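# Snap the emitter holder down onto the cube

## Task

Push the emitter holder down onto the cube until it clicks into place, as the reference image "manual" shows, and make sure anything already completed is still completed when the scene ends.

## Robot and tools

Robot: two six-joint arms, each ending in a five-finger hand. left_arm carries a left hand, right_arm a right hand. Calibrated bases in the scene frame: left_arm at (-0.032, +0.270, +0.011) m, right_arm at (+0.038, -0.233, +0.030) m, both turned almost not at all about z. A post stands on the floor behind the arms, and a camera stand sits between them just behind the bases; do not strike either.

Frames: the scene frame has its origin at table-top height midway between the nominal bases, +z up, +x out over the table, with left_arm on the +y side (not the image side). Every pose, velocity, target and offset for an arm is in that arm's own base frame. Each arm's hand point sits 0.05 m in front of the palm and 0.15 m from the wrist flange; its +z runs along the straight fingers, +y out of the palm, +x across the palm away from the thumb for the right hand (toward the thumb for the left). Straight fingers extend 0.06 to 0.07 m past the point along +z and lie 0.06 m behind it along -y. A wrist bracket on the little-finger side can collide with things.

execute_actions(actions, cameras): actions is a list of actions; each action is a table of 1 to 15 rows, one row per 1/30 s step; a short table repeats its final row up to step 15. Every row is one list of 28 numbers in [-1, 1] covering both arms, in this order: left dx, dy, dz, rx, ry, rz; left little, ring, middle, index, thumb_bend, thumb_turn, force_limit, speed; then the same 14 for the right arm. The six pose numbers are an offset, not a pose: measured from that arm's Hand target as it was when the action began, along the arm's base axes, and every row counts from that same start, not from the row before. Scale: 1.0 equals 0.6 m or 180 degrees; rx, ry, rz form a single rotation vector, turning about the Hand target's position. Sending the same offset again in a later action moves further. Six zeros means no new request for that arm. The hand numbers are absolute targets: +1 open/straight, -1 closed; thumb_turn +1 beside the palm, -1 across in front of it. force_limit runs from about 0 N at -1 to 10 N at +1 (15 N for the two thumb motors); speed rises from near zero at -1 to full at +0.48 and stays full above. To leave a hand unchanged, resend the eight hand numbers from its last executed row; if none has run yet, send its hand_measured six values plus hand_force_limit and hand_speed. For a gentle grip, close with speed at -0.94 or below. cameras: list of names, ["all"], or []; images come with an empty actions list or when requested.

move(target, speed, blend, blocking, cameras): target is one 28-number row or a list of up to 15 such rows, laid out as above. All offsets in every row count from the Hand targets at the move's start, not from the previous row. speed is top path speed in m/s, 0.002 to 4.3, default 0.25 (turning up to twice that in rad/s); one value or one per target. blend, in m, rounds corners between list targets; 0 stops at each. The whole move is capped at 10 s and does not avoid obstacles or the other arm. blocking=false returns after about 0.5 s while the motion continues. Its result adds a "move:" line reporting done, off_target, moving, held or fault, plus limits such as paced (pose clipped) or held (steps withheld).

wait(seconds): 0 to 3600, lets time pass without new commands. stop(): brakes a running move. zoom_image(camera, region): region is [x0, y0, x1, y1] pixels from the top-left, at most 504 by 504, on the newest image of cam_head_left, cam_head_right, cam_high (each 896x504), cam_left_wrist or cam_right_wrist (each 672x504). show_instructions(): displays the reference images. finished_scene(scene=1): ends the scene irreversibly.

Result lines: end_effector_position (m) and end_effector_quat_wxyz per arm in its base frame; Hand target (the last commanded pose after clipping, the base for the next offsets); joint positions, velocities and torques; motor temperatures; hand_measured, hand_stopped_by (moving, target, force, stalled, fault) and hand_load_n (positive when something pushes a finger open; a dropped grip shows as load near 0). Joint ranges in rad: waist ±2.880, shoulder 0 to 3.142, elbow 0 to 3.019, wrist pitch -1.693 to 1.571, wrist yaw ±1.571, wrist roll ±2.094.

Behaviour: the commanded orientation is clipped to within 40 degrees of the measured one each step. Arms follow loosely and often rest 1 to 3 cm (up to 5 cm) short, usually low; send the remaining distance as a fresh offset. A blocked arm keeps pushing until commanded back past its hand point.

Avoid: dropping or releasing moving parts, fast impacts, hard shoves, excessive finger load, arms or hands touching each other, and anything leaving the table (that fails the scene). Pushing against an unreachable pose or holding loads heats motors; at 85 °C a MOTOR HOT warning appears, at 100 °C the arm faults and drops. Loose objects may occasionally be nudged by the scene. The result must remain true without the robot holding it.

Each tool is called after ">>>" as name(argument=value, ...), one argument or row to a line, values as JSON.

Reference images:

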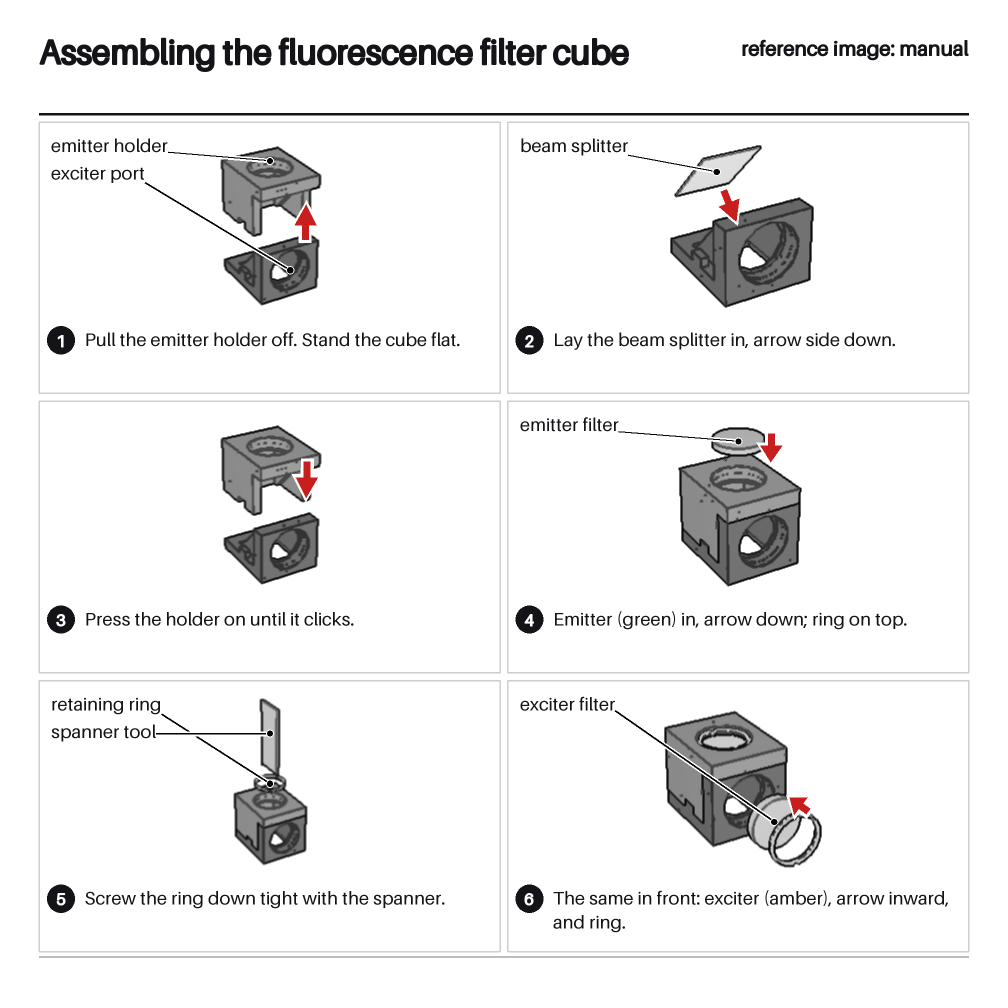

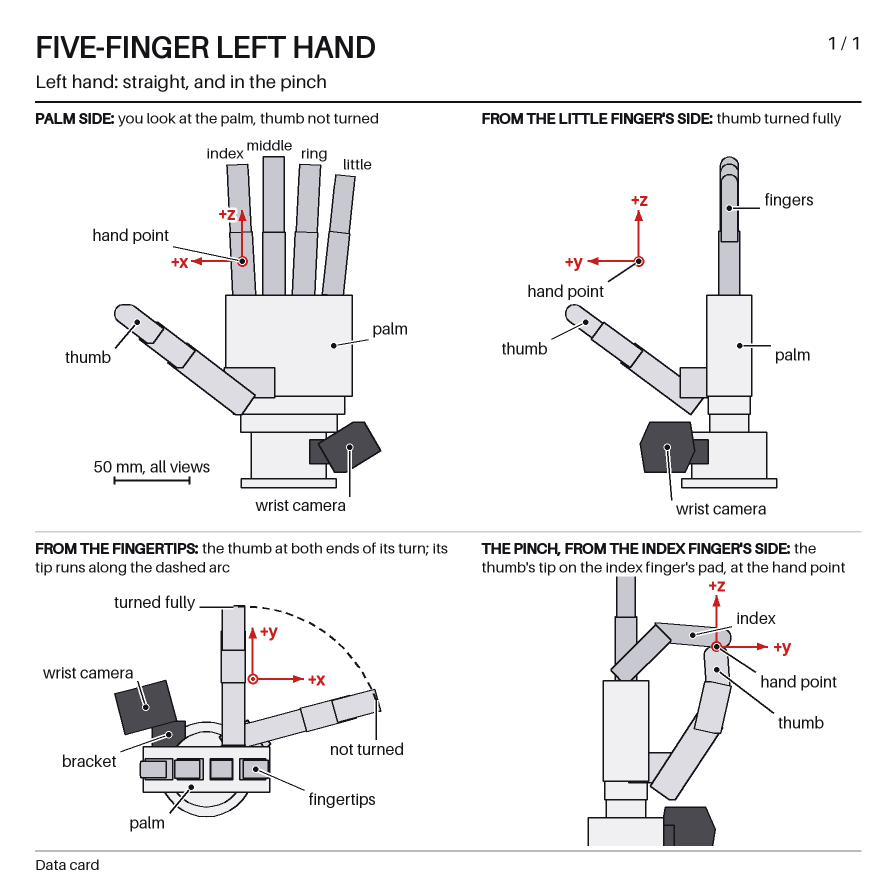

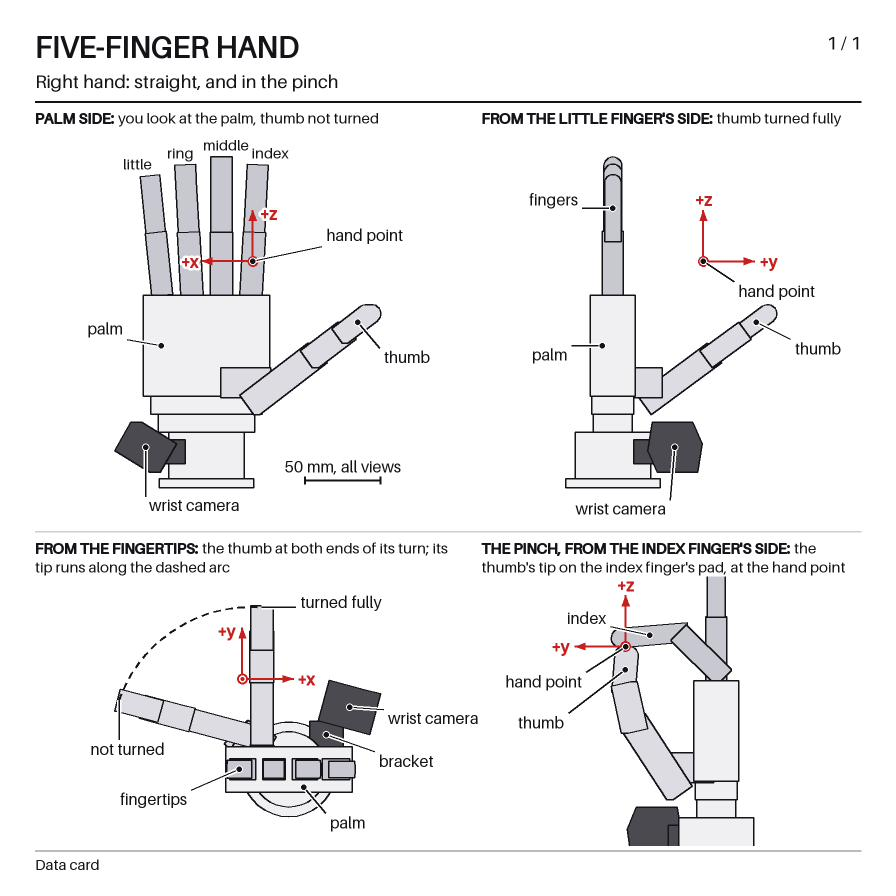

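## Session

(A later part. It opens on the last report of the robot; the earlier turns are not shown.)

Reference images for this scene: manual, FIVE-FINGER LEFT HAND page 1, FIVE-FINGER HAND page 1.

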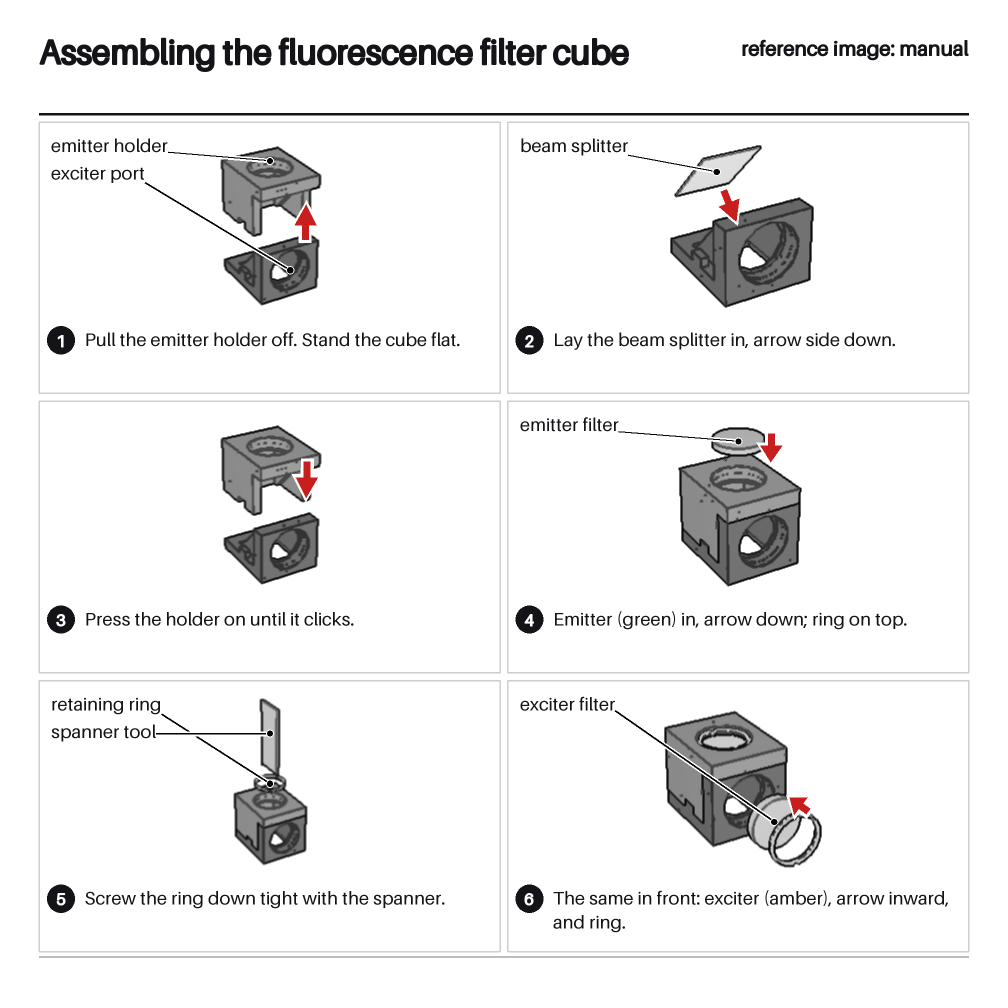

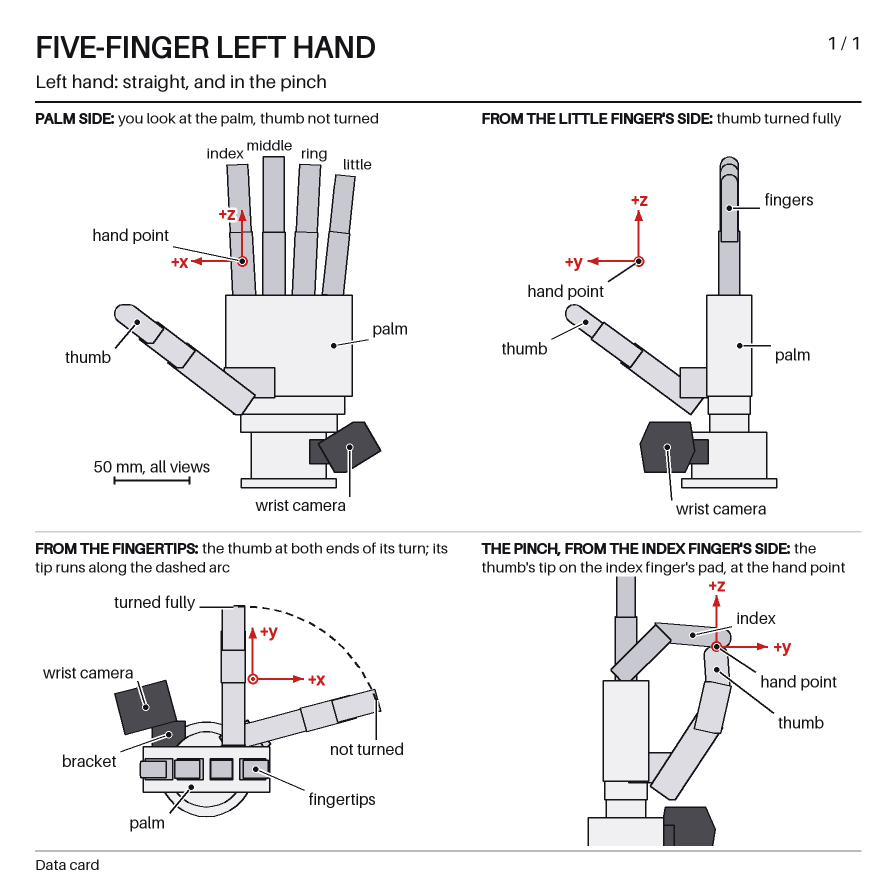

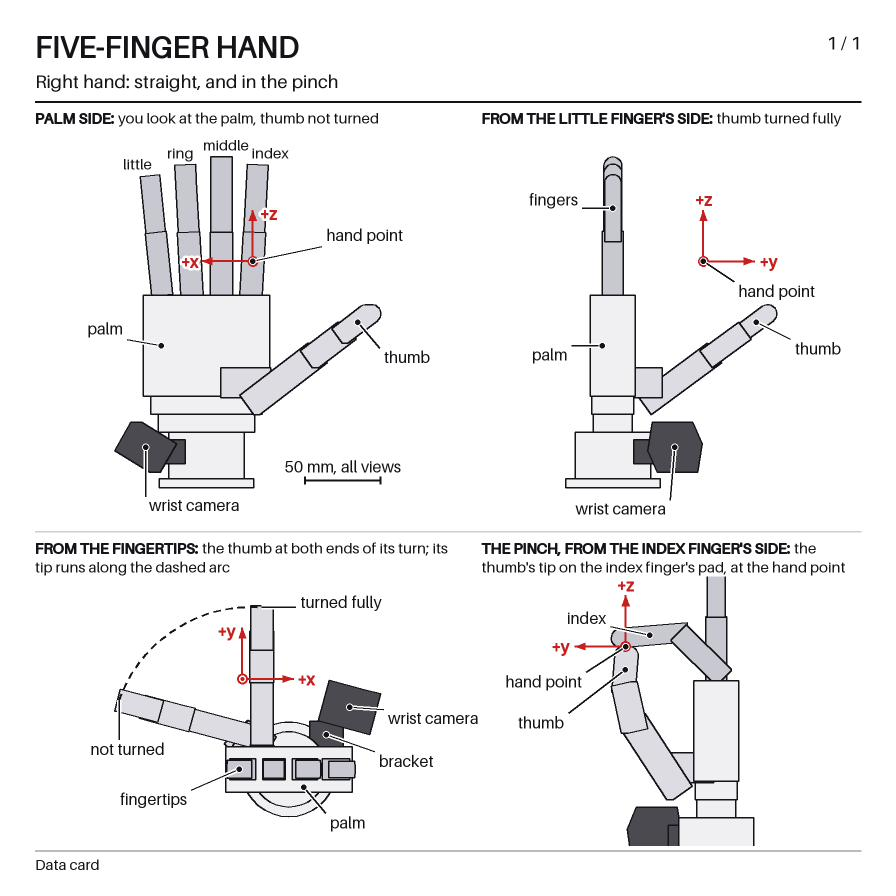

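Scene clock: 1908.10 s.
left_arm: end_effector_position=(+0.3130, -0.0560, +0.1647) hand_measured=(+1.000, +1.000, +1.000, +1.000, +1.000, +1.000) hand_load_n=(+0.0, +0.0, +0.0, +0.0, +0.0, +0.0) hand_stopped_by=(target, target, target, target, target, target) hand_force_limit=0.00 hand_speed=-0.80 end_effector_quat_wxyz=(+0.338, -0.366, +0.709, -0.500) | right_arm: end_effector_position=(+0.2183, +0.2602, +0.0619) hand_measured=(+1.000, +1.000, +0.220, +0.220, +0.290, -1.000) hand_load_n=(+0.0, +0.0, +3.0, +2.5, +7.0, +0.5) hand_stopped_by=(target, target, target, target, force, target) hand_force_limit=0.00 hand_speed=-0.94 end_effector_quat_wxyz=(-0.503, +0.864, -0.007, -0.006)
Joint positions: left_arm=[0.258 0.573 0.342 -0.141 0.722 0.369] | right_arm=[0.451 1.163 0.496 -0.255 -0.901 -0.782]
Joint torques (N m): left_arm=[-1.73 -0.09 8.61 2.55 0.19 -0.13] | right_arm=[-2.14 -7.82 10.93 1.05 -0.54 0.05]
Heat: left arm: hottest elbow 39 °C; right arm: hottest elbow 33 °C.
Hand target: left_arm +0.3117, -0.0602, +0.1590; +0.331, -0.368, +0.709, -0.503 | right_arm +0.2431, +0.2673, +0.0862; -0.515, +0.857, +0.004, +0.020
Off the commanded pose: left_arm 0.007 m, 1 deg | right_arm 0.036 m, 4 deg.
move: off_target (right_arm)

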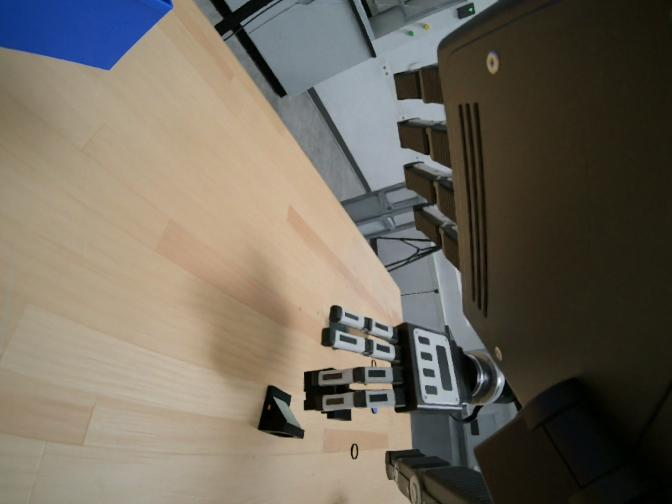

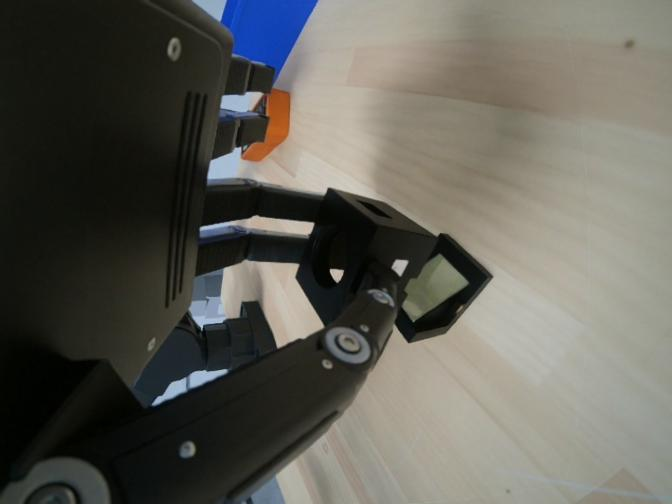

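>>> move(
  target=[0,0,0,0,0,0,1,1,1,1,1,1,0,-0.8,0.04,-0.01,0.01,0,0,0,1,1,0.22,0.22,0.1,-1,0.0,-0.94],
  speed=0.15,
  cameras=["cam_left_wrist","cam_right_wrist"],
)

Scene clock: 1911.63 s.
left_arm: end_effector_position=(+0.3130, -0.0560, +0.1647) hand_measured=(+1.000, +1.000, +1.000, +1.000, +1.000, +1.000) hand_load_n=(+0.0, +0.0, +0.0, +0.0, +0.0, -0.5) hand_stopped_by=(target, target, target, target, target, target) hand_force_limit=0.00 hand_speed=-0.80 end_effector_quat_wxyz=(+0.338, -0.366, +0.709, -0.500) | right_arm: end_effector_position=(+0.2435, +0.2546, +0.0723) hand_measured=(+1.000, +1.000, +0.220, +0.220, +0.290, -1.000) hand_load_n=(+0.0, +0.0, +2.5, +2.0, +7.5, +0.5) hand_stopped_by=(target, target, target, target, force, target) hand_force_limit=0.00 hand_speed=-0.94 end_effector_quat_wxyz=(-0.506, +0.862, -0.006, +0.000)
Joint positions: left_arm=[0.258 0.573 0.342 -0.141 0.722 0.369] | right_arm=[0.396 1.2 0.56 -0.32 -0.933 -0.846]
Joint torques (N m): left_arm=[-1.67 -0.32 8.49 2.5 0.22 -0.12] | right_arm=[-1.67 -7.12 11.1 1.02 -0.57 0.06]
Heat: left arm: hottest elbow 39 °C; right arm: hottest elbow 33 °C.
Hand target: left_arm +0.3117, -0.0602, +0.1590; +0.331, -0.368, +0.709, -0.503 | right_arm +0.2671, +0.2611, +0.0921; -0.515, +0.857, +0.004, +0.020
Off the commanded pose: left_arm 0.007 m, 1 deg | right_arm 0.032 m, 3 deg.
move: off_target (right_arm)

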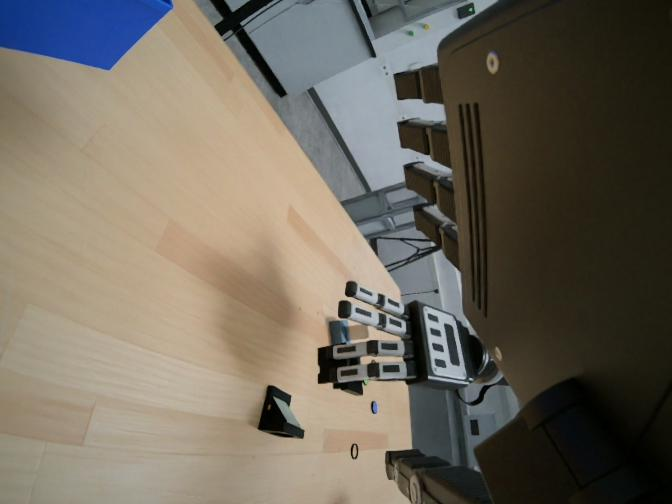

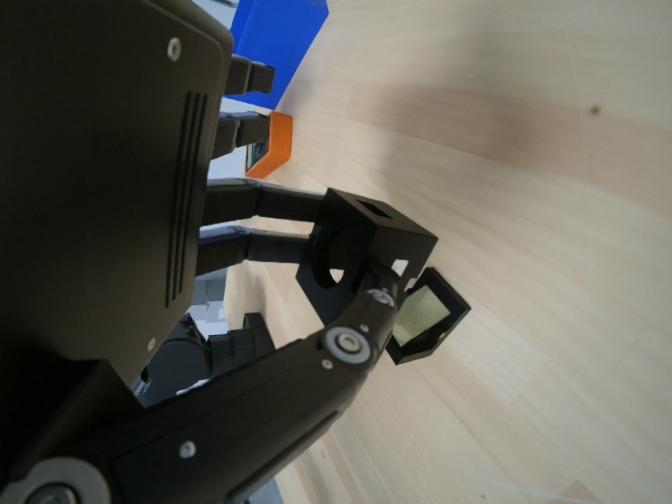

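>>> move(
  target=[0,0,0,0,0,0,1,1,1,1,1,1,0,-0.8,-0.02,-0.045,0.02,0,0,0,1,1,0.22,0.22,0.1,-1,0.0,-0.94],
  speed=0.15,
  cameras=["cam_right_wrist"],
)

Scene clock: 1914.30 s.
left_arm: end_effector_position=(+0.3130, -0.0560, +0.1647) hand_measured=(+1.000, +1.000, +1.000, +1.000, +1.000, +1.000) hand_load_n=(+0.0, +0.0, +0.0, +0.0, +0.0, +0.0) hand_stopped_by=(target, target, target, target, target, target) hand_force_limit=0.00 hand_speed=-0.80 end_effector_quat_wxyz=(+0.338, -0.366, +0.709, -0.500) | right_arm: end_effector_position=(+0.2348, +0.2312, +0.0830) hand_measured=(+1.000, +1.000, +0.220, +0.220, +0.290, -1.000) hand_load_n=(+0.0, +0.0, +2.5, +2.5, +7.0, +0.5) hand_stopped_by=(target, target, target, target, force, target) hand_force_limit=0.00 hand_speed=-0.94 end_effector_quat_wxyz=(-0.506, +0.862, -0.006, -0.004)
Joint positions: left_arm=[0.258 0.573 0.342 -0.141 0.722 0.369] | right_arm=[0.33 1.139 0.56 -0.468 -0.973 -0.945]
Joint torques (N m): left_arm=[-1.44 -0.03 8.61 2.52 0.21 -0.12] | right_arm=[-2.02 -7.77 10.56 0.94 -0.62 0.05]
Heat: left arm: hottest elbow 39 °C; right arm: hottest elbow 34 °C.
Hand target: left_arm +0.3117, -0.0602, +0.1590; +0.331, -0.368, +0.709, -0.503 | right_arm +0.2551, +0.2342, +0.1041; -0.515, +0.857, +0.004, +0.020
Off the commanded pose: left_arm 0.007 m, 1 deg | right_arm 0.029 m, 3 deg.
move: off_target (right_arm)

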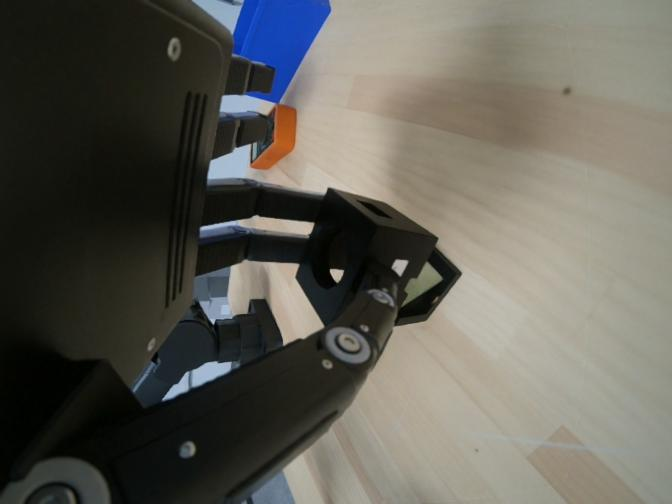

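>>> move(
  target=[0,0,0,0,0,0,1,1,1,1,1,1,0,-0.8,0.0,-0.02,0.07,0,0,0,1,1,0.22,0.22,0.1,-1,0.0,-0.94],
  speed=0.15,
  cameras=["cam_right_wrist"],
)

Scene clock: 1920.33 s.
left_arm: end_effector_position=(+0.3130, -0.0560, +0.1647) hand_measured=(+1.000, +1.000, +1.000, +1.000, +1.000, +1.000) hand_load_n=(+0.0, +0.0, +0.5, +0.0, +0.0, -0.5) hand_stopped_by=(target, target, target, target, target, target) hand_force_limit=0.00 hand_speed=-0.80 end_effector_quat_wxyz=(+0.338, -0.366, +0.709, -0.500) | right_arm: end_effector_position=(+0.2319, +0.2194, +0.1200) hand_measured=(+1.000, +1.000, +0.220, +0.220, +0.290, -1.000) hand_load_n=(-0.5, +0.0, +2.5, +2.5, +7.0, +0.5) hand_stopped_by=(target, target, target, target, force, target) hand_force_limit=0.00 hand_speed=-0.94 end_effector_quat_wxyz=(-0.506, +0.863, -0.008, -0.009)
Joint positions: left_arm=[0.258 0.573 0.342 -0.141 0.722 0.369] | right_arm=[0.292 1.065 0.628 -0.669 -0.993 -1.006]
Joint torques (N m): left_arm=[-1.55 -0.26 8.65 2.55 0.21 -0.11] | right_arm=[-2.08 -6.89 12 0.85 -0.65 0.05]
Heat: left arm: hottest elbow 39 °C; right arm: hottest elbow 34 °C.
Hand target: left_arm +0.3117, -0.0602, +0.1590; +0.331, -0.368, +0.709, -0.503 | right_arm +0.2551, +0.2222, +0.1461; -0.515, +0.857, +0.004, +0.020
Off the commanded pose: left_arm 0.007 m, 1 deg | right_arm 0.035 m, 4 deg.
move: off_target (right_arm)

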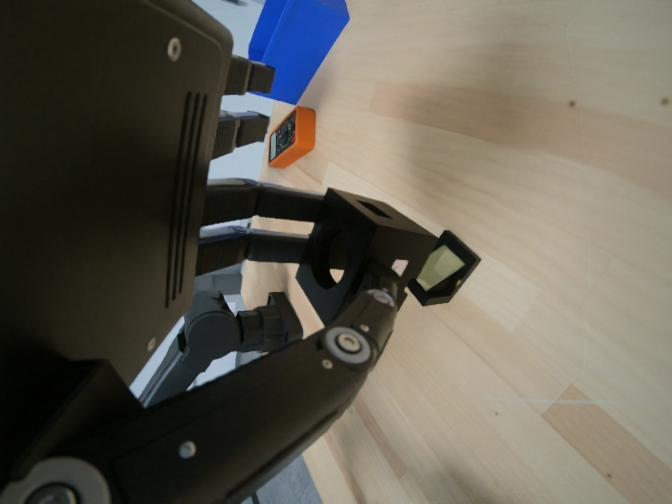

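>>> move(
  target=[0,0,0,0,0,0,1,1,1,1,1,1,0,-0.8,-0.0385,0.1363,-0.095,0,0,0,1,1,0.22,0.22,0.1,-1,0.0,-0.94],
  speed=0.15,
  cameras=["cam_right_wrist","cam_left_wrist"],
)

Scene clock: 1926.83 s.
left_arm: end_effector_position=(+0.3130, -0.0560, +0.1647) hand_measured=(+1.000, +1.000, +1.000, +1.000, +1.000, +1.000) hand_load_n=(+0.0, +0.0, +0.0, +0.0, +0.0, +0.0) hand_stopped_by=(target, target, target, target, target, target) hand_force_limit=0.00 hand_speed=-0.80 end_effector_quat_wxyz=(+0.338, -0.366, +0.709, -0.500) | right_arm: end_effector_position=(+0.2331, +0.2984, +0.0874) hand_measured=(+1.000, +1.000, +0.220, +0.220, +0.290, -1.000) hand_load_n=(+0.0, +0.0, +3.0, +2.5, +7.0, +0.5) hand_stopped_by=(target, target, target, target, force, target) hand_force_limit=0.00 hand_speed=-0.94 end_effector_quat_wxyz=(-0.511, +0.860, -0.002, +0.018)
Joint positions: left_arm=[0.258 0.573 0.342 -0.141 0.722 0.369] | right_arm=[0.548 1.165 0.553 -0.165 -0.821 -0.657]
Joint torques (N m): left_arm=[-1.49 -0.15 8.59 2.52 0.22 -0.12] | right_arm=[0.56 -7.18 7.34 2.19 -0.25 0.17]
Heat: left arm: hottest elbow 39 °C; right arm: hottest elbow 35 °C.
Hand target: left_arm +0.3117, -0.0602, +0.1590; +0.331, -0.368, +0.709, -0.503 | right_arm +0.2320, +0.3039, +0.0891; -0.515, +0.857, +0.004, +0.020
Off the commanded pose: left_arm 0.007 m, 1 deg | right_arm 0.006 m, 1 deg.
move: done
Images, in order (width x height): cam_left_wrist 672x504, cam_right_wrist 672x504.

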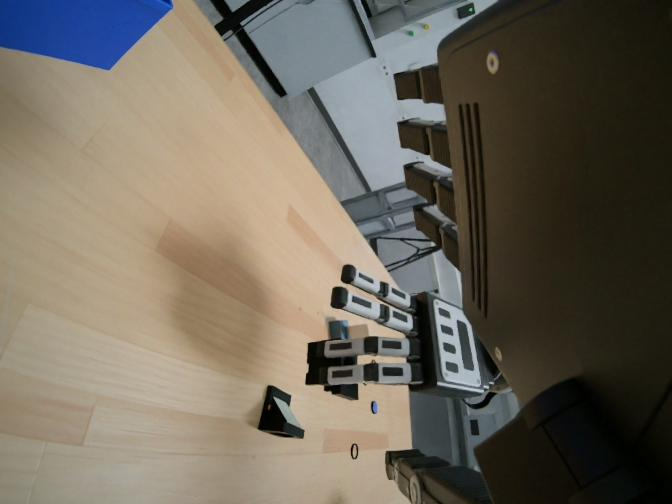

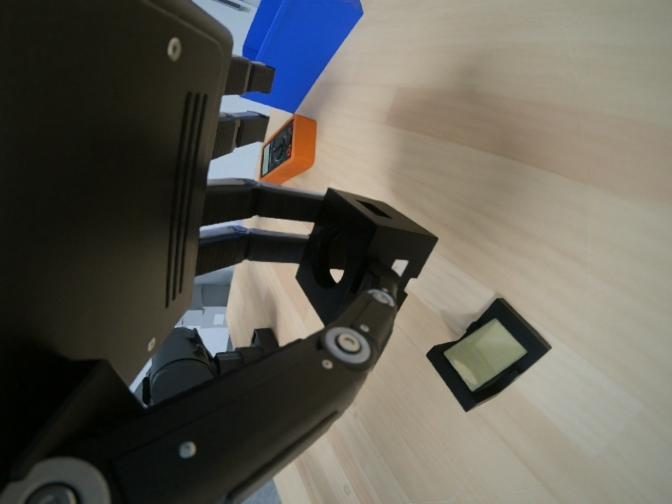

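Now the whole cube is clear.

>>> zoom_image(
  camera="cam_right_wrist",
  region=[420, 290, 560, 420],
)

>>> zoom_image(
  camera="cam_right_wrist",
  region=[425, 315, 485, 375],
)

>>> zoom_image(
  camera="cam_right_wrist",
  region=[460, 345, 520, 405],
)

Scaled by 3.600 from the camera's image (finer frame: 960x720).

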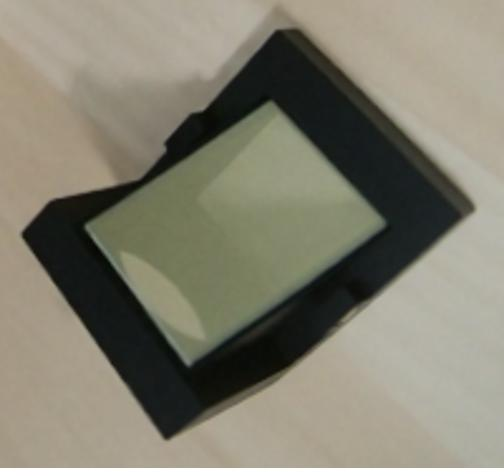

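Scaled by 8.400 from the camera's image (finer frame: 960x720).

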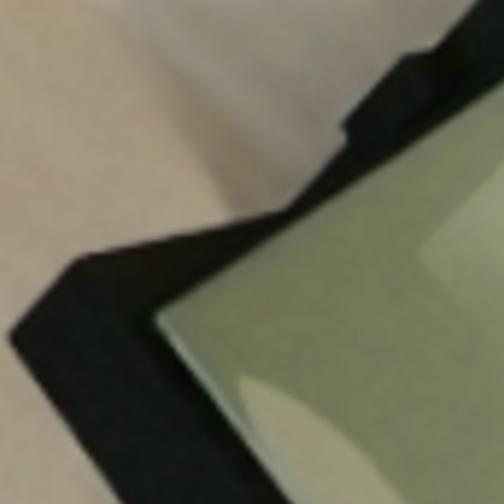

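Scaled by 8.400 from the camera's image (finer frame: 960x720).

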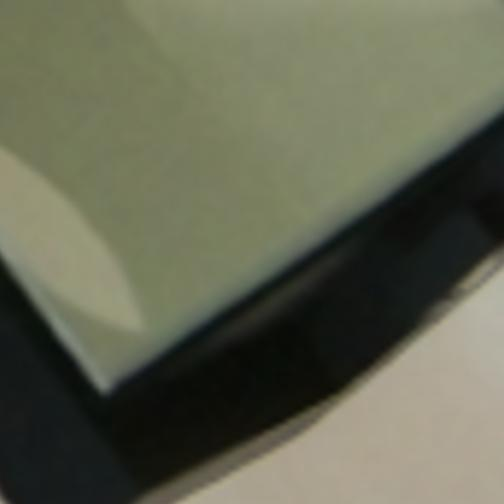

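>>> move(
  target=[
    [0,0,0,0,0,0,1,1,1,1,1,1,0,-0.8,-0.0322,-0.0733,-0.0077,0,0,-0.0472,1,1,0.22,0.22,0.1,-1,0.0,-0.94],
    [0,0,0,0,0,0,1,1,1,1,1,1,0,-0.8,-0.0512,-0.05,-0.0427,0,0,-0.0472,1,1,0.22,0.22,0.1,-1,0.0,-0.94],
  ],
  speed=[0.15,0.08],
  cameras=["cam_left_wrist","cam_right_wrist"],
)

>>> zoom_image(
  camera="cam_right_wrist",
  region=[390, 200, 510, 340],
)

>>> zoom_image(
  camera="cam_left_wrist",
  region=[250, 375, 340, 445],
)

Scene clock: 1982.83 s.
left_arm: end_effector_position=(+0.3130, -0.0560, +0.1647) hand_measured=(+1.000, +1.000, +1.000, +1.000, +1.000, +1.000) hand_load_n=(+0.0, +0.0, +0.0, +0.0, -0.5, +0.0) hand_stopped_by=(target, target, target, target, target, target) hand_force_limit=0.00 hand_speed=-0.80 end_effector_quat_wxyz=(+0.338, -0.366, +0.709, -0.500) | right_arm: end_effector_position=(+0.2018, +0.2687, +0.0616) hand_measured=(+1.000, +1.000, +0.220, +0.220, +0.290, -1.000) hand_load_n=(+0.0, +0.0, +3.0, +2.5, +7.0, +0.5) hand_stopped_by=(target, target, target, target, force, target) hand_force_limit=0.00 hand_speed=-0.94 end_effector_quat_wxyz=(-0.507, +0.858, -0.065, +0.057)
Joint positions: left_arm=[0.258 0.573 0.342 -0.141 0.722 0.369] | right_arm=[0.551 1.011 0.357 -0.028 -0.706 -0.521]
Joint torques (N m): left_arm=[-1.9 0.26 8.55 2.51 0.21 -0.13] | right_arm=[0.5 -4.37 7.31 2.37 -0.15 0.19]
Heat: left arm: hottest elbow 39 °C; right arm: hottest elbow 33 °C.
Hand target: left_arm +0.3117, -0.0602, +0.1590; +0.331, -0.368, +0.709, -0.503 | right_arm +0.2014, +0.2741, +0.0637; -0.513, +0.855, -0.059, +0.058
Off the commanded pose: left_arm 0.007 m, 1 deg | right_arm 0.006 m, 1 deg.
move: done

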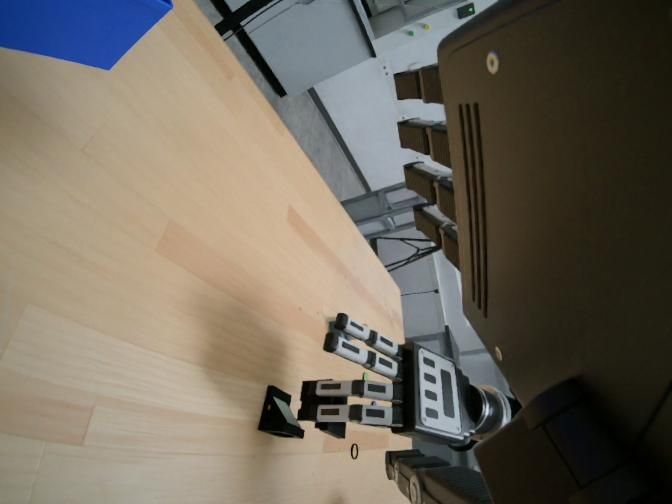

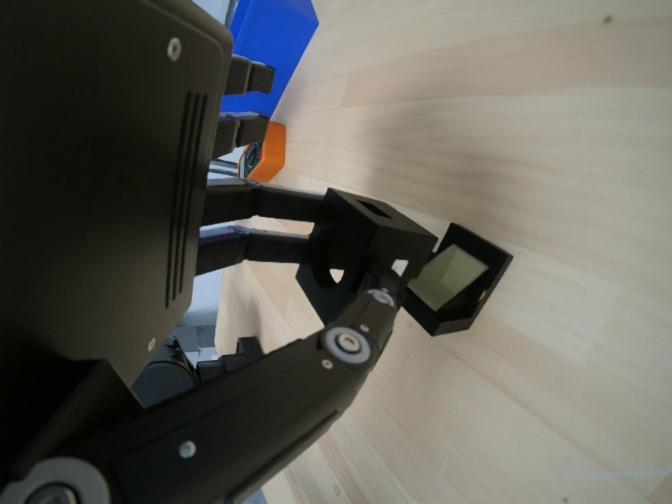

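Scaled by 3.600 from the camera's image (finer frame: 960x720).

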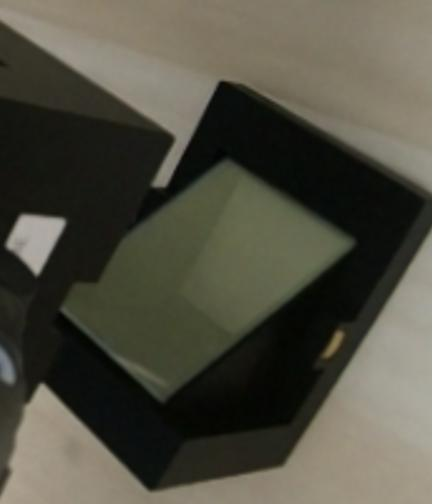

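Scaled by 5.600 from the camera's image (finer frame: 960x720).

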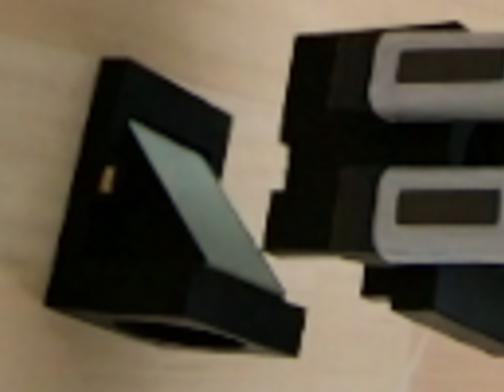

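>>> move(
  target=[
    [0,0,0,0,0,0,1,1,1,1,1,1,0,-0.8,0.019,-0.0398,0.0032,0,0,0.0067,1,1,0.22,0.22,0.1,-1,0.0,-0.94],
    [0,0,0,0,0,0,1,1,1,1,1,1,0,-0.8,0,-0.0165,-0.0318,0,0,0.0067,1,1,0.22,0.22,0.1,-1,0.0,-0.94],
  ],
  speed=[0.15,0.08],
  cameras=["cam_left_wrist","cam_right_wrist"],
)

>>> zoom_image(
  camera="cam_right_wrist",
  region=[385, 200, 505, 340],
)

>>> zoom_image(
  camera="cam_right_wrist",
  region=[385, 285, 430, 335],
)

>>> zoom_image(
  camera="cam_left_wrist",
  region=[250, 375, 340, 445],
)

Scene clock: 2017.67 s.
left_arm: end_effector_position=(+0.3130, -0.0560, +0.1647) hand_measured=(+1.000, +1.000, +1.000, +1.000, +1.000, +1.000) hand_load_n=(+0.0, +0.0, +0.0, +0.0, +0.0, +0.0) hand_stopped_by=(target, target, target, target, target, target) hand_force_limit=0.00 hand_speed=-0.80 end_effector_quat_wxyz=(+0.338, -0.366, +0.709, -0.500) | right_arm: end_effector_position=(+0.2016, +0.2589, +0.0426) hand_measured=(+1.000, +1.000, +0.220, +0.220, +0.290, -1.000) hand_load_n=(+0.0, +0.0, +2.5, +2.0, +7.0, +0.5) hand_stopped_by=(target, target, target, target, force, target) hand_force_limit=0.00 hand_speed=-0.94 end_effector_quat_wxyz=(-0.508, +0.858, -0.056, +0.051)
Joint positions: left_arm=[0.258 0.573 0.342 -0.141 0.722 0.369] | right_arm=[0.509 1.065 0.328 0.02 -0.755 -0.574]
Joint torques (N m): left_arm=[-1.67 -0.03 8.54 2.52 0.22 -0.13] | right_arm=[0.56 -4.54 6.89 2.32 -0.19 0.19]
Motor temperatures (°C): left_arm=[27 24 39 27 24 24] | right_arm=[27 26 32 24 26 25]
Heat: left arm: hottest elbow 39 °C; right arm: hottest elbow 32 °C.
Hand target: left_arm +0.3117, -0.0602, +0.1590; +0.331, -0.368, +0.709, -0.503 | right_arm +0.2013, +0.2641, +0.0445; -0.513, +0.855, -0.050, +0.052
Off the commanded pose: left_arm 0.007 m, 1 deg | right_arm 0.006 m, 1 deg.
move: done

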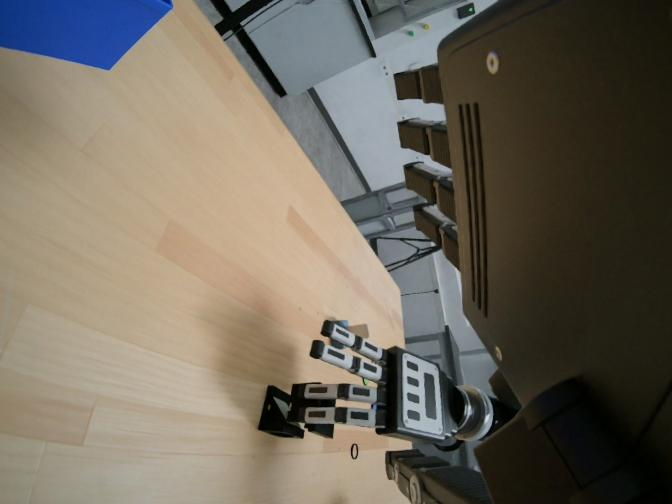

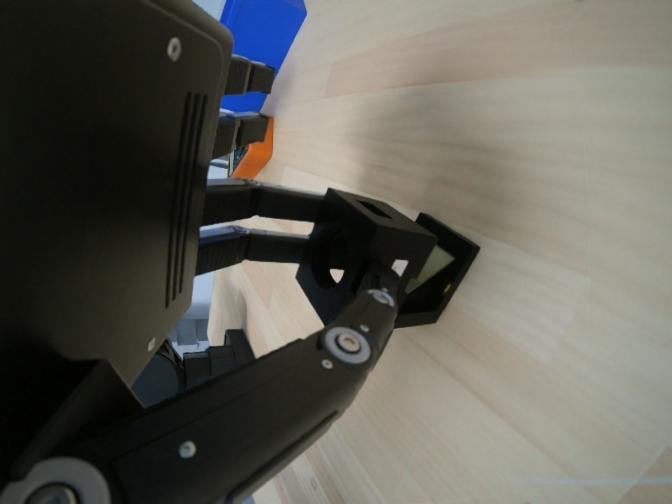

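Scaled by 3.600 from the camera's image (finer frame: 960x720).

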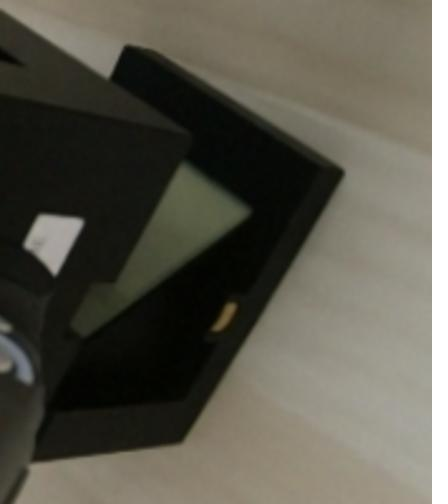

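Scaled by 10.080 from the camera's image (finer frame: 960x720).

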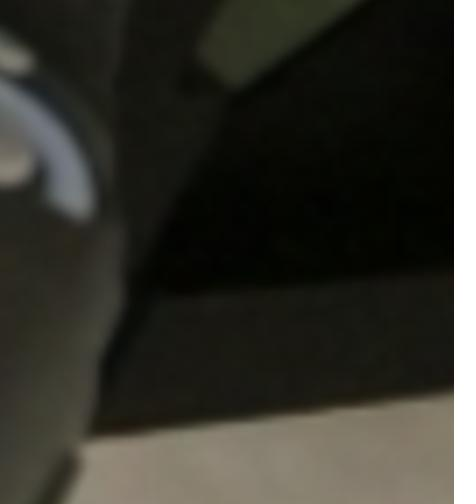

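Scaled by 5.600 from the camera's image (finer frame: 960x720).

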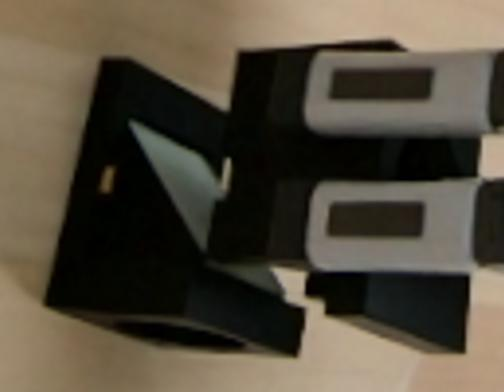

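>>> zoom_image(
  camera="cam_left_wrist",
  region=[276, 400, 306, 440],
)

Scaled by 12.600 from the camera's image (finer frame: 960x720).

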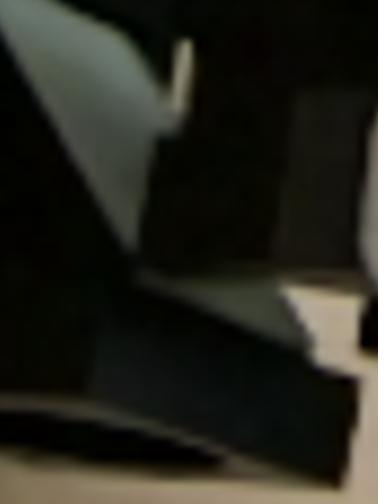

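>>> move(
  target=[0,0,0,0,0,0,1,1,1,1,1,1,0,-0.8,0.0,0,-0.0095,0,0,0,1,1,0.22,0.22,0.1,-1,0.0,-0.94],
  speed=0.04,
  cameras=["cam_left_wrist","cam_right_wrist"],
)

>>> zoom_image(
  camera="cam_right_wrist",
  region=[385, 285, 430, 335],
)

>>> zoom_image(
  camera="cam_left_wrist",
  region=[276, 400, 306, 440],
)

Scene clock: 2044.00 s.
left_arm: end_effector_position=(+0.3130, -0.0560, +0.1647) hand_measured=(+1.000, +1.000, +1.000, +1.000, +1.000, +1.000) hand_load_n=(+0.0, +0.0, +0.0, +0.0, +0.0, +0.0) hand_stopped_by=(target, target, target, target, target, target) hand_force_limit=0.00 hand_speed=-0.80 end_effector_quat_wxyz=(+0.338, -0.366, +0.709, -0.500) | right_arm: end_effector_position=(+0.2022, +0.2593, +0.0374) hand_measured=(+1.000, +1.000, +0.220, +0.220, +0.290, -1.000) hand_load_n=(+0.0, +0.0, +3.0, +2.5, +7.0, +0.5) hand_stopped_by=(target, target, target, target, force, target) hand_force_limit=0.00 hand_speed=-0.94 end_effector_quat_wxyz=(-0.508, +0.858, -0.056, +0.052)
Joint positions: left_arm=[0.258 0.573 0.342 -0.141 0.722 0.369] | right_arm=[0.509 1.086 0.321 0.05 -0.755 -0.573]
Joint torques (N m): left_arm=[-1.61 -0.09 8.5 2.52 0.21 -0.09] | right_arm=[0.5 -4.89 6.63 2.29 -0.19 0.18]
Heat: left arm: hottest elbow 39 °C; right arm: hottest elbow 32 °C.
Hand target: left_arm +0.3117, -0.0602, +0.1590; +0.331, -0.368, +0.709, -0.503 | right_arm +0.2014, +0.2641, +0.0388; -0.513, +0.855, -0.050, +0.053
Off the commanded pose: left_arm 0.007 m, 1 deg | right_arm 0.005 m, 1 deg.
move: done

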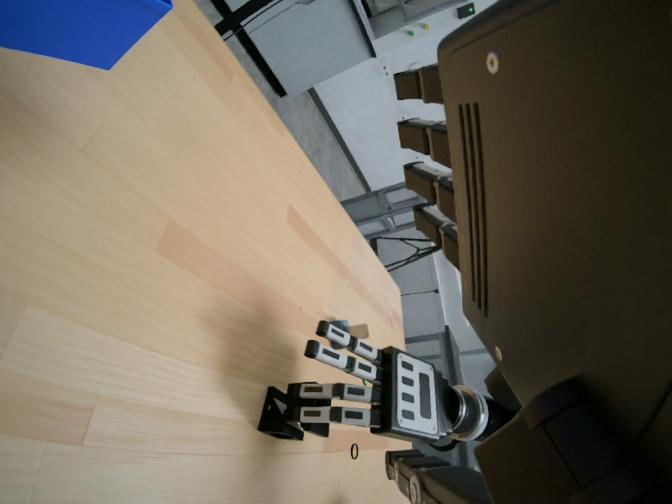

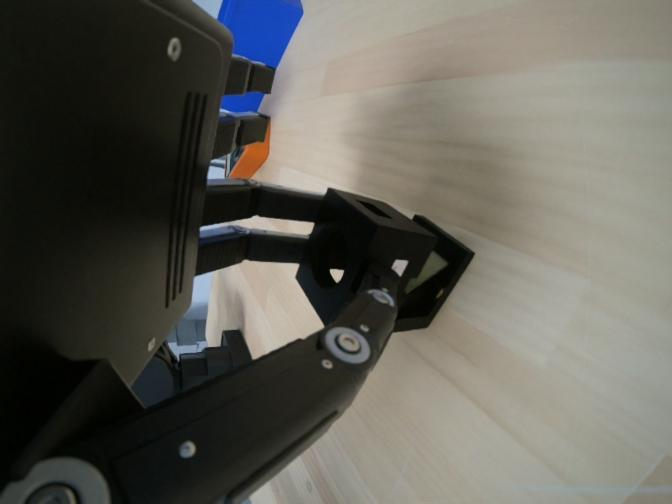

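Scaled by 10.080 from the camera's image (finer frame: 960x720).

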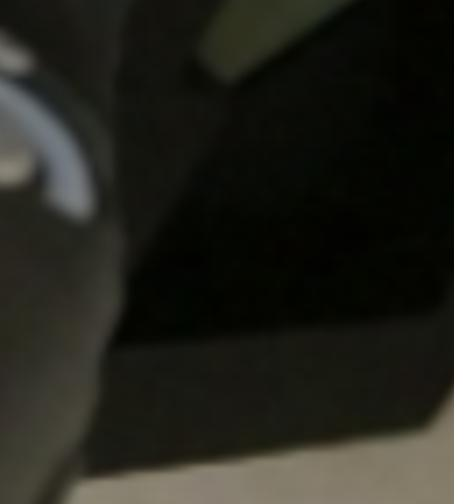

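Scaled by 12.600 from the camera's image (finer frame: 960x720).

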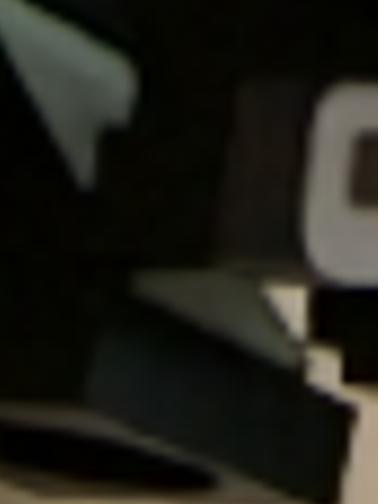

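>>> zoom_image(
  camera="cam_left_wrist",
  region=[250, 375, 340, 445],
)

>>> zoom_image(
  camera="cam_right_wrist",
  region=[385, 200, 505, 340],
)

Scaled by 5.600 from the camera's image (finer frame: 960x720).

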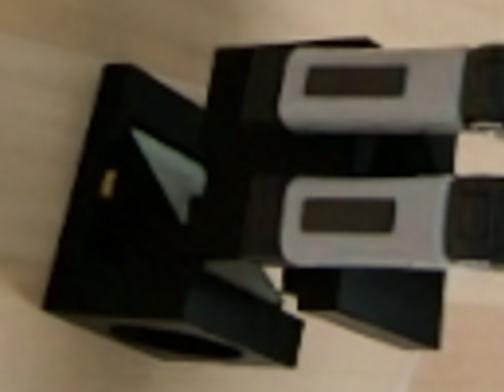

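Scaled by 3.600 from the camera's image (finer frame: 960x720).

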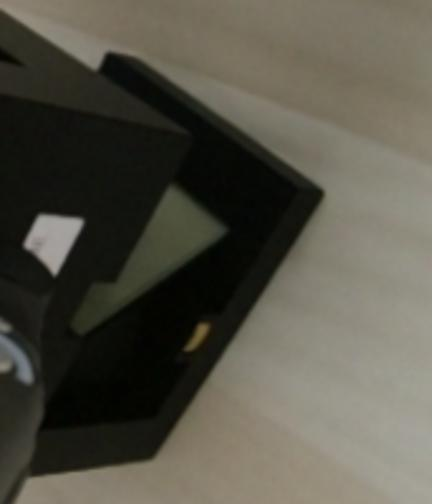

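>>> move(
  target=[0,0,0,0,0,0,1,1,1,1,1,1,0,-0.8,0.05,-0.008,0.008,0,0,0,1,1,0.22,0.22,0.1,-1,0.0,-0.94],
  speed=0.15,
  cameras=["cam_left_wrist","cam_right_wrist"],
)

>>> zoom_image(
  camera="cam_left_wrist",
  region=[250, 375, 340, 445],
)

Scene clock: 2056.43 s.
left_arm: end_effector_position=(+0.3130, -0.0560, +0.1647) hand_measured=(+1.000, +1.000, +1.000, +1.000, +1.000, +1.000) hand_load_n=(+0.0, +0.0, +0.0, +0.0, +0.0, +0.0) hand_stopped_by=(target, target, target, target, target, target) hand_force_limit=0.00 hand_speed=-0.80 end_effector_quat_wxyz=(+0.338, -0.366, +0.709, -0.500) | right_arm: end_effector_position=(+0.2072, +0.2510, +0.0259) hand_measured=(+1.000, +1.000, +0.220, +0.220, +0.290, -1.000) hand_load_n=(+0.0, +0.0, +3.0, +2.5, +7.0, +0.5) hand_stopped_by=(target, target, target, target, force, target) hand_force_limit=0.00 hand_speed=-0.94 end_effector_quat_wxyz=(-0.503, +0.862, -0.058, +0.034)
Joint positions: left_arm=[0.258 0.573 0.342 -0.141 0.722 0.369] | right_arm=[0.462 1.152 0.338 0.027 -0.804 -0.626]
Joint torques (N m): left_arm=[-1.73 -0.15 8.59 2.58 0.2 -0.13] | right_arm=[-1.9 -5.42 10.13 1.25 -0.42 0.04]
Heat: left arm: hottest elbow 39 °C; right arm: hottest elbow 33 °C.
Hand target: left_arm +0.3117, -0.0602, +0.1590; +0.331, -0.368, +0.709, -0.503 | right_arm +0.2314, +0.2593, +0.0436; -0.513, +0.855, -0.051, +0.053
Off the commanded pose: left_arm 0.007 m, 1 deg | right_arm 0.031 m, 3 deg.
move: off_target (right_arm)

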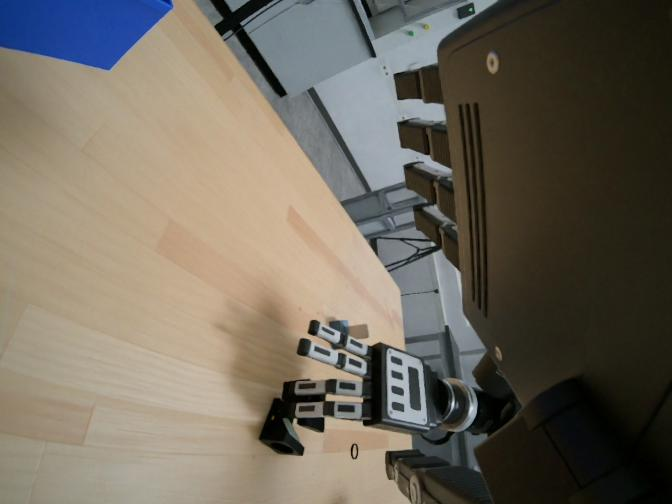

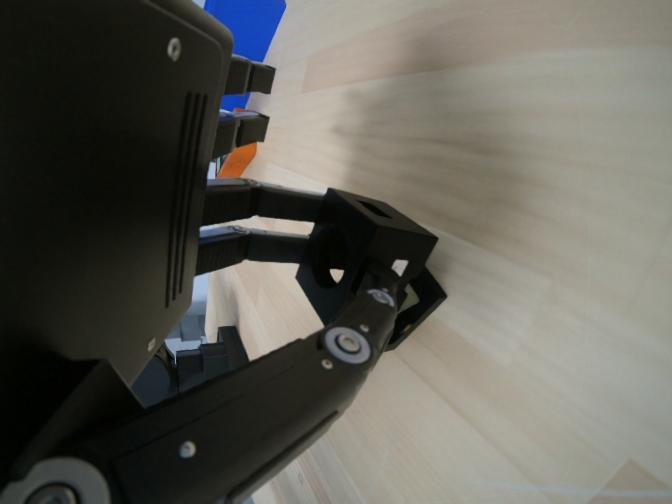

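Scaled by 5.600 from the camera's image (finer frame: 960x720).

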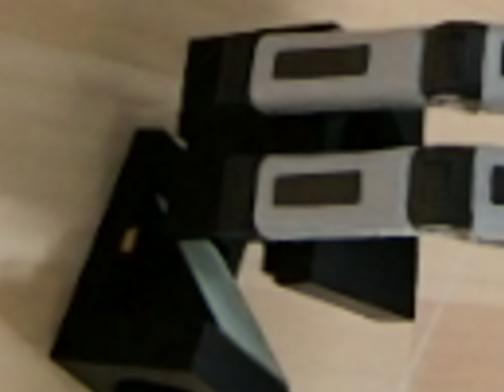

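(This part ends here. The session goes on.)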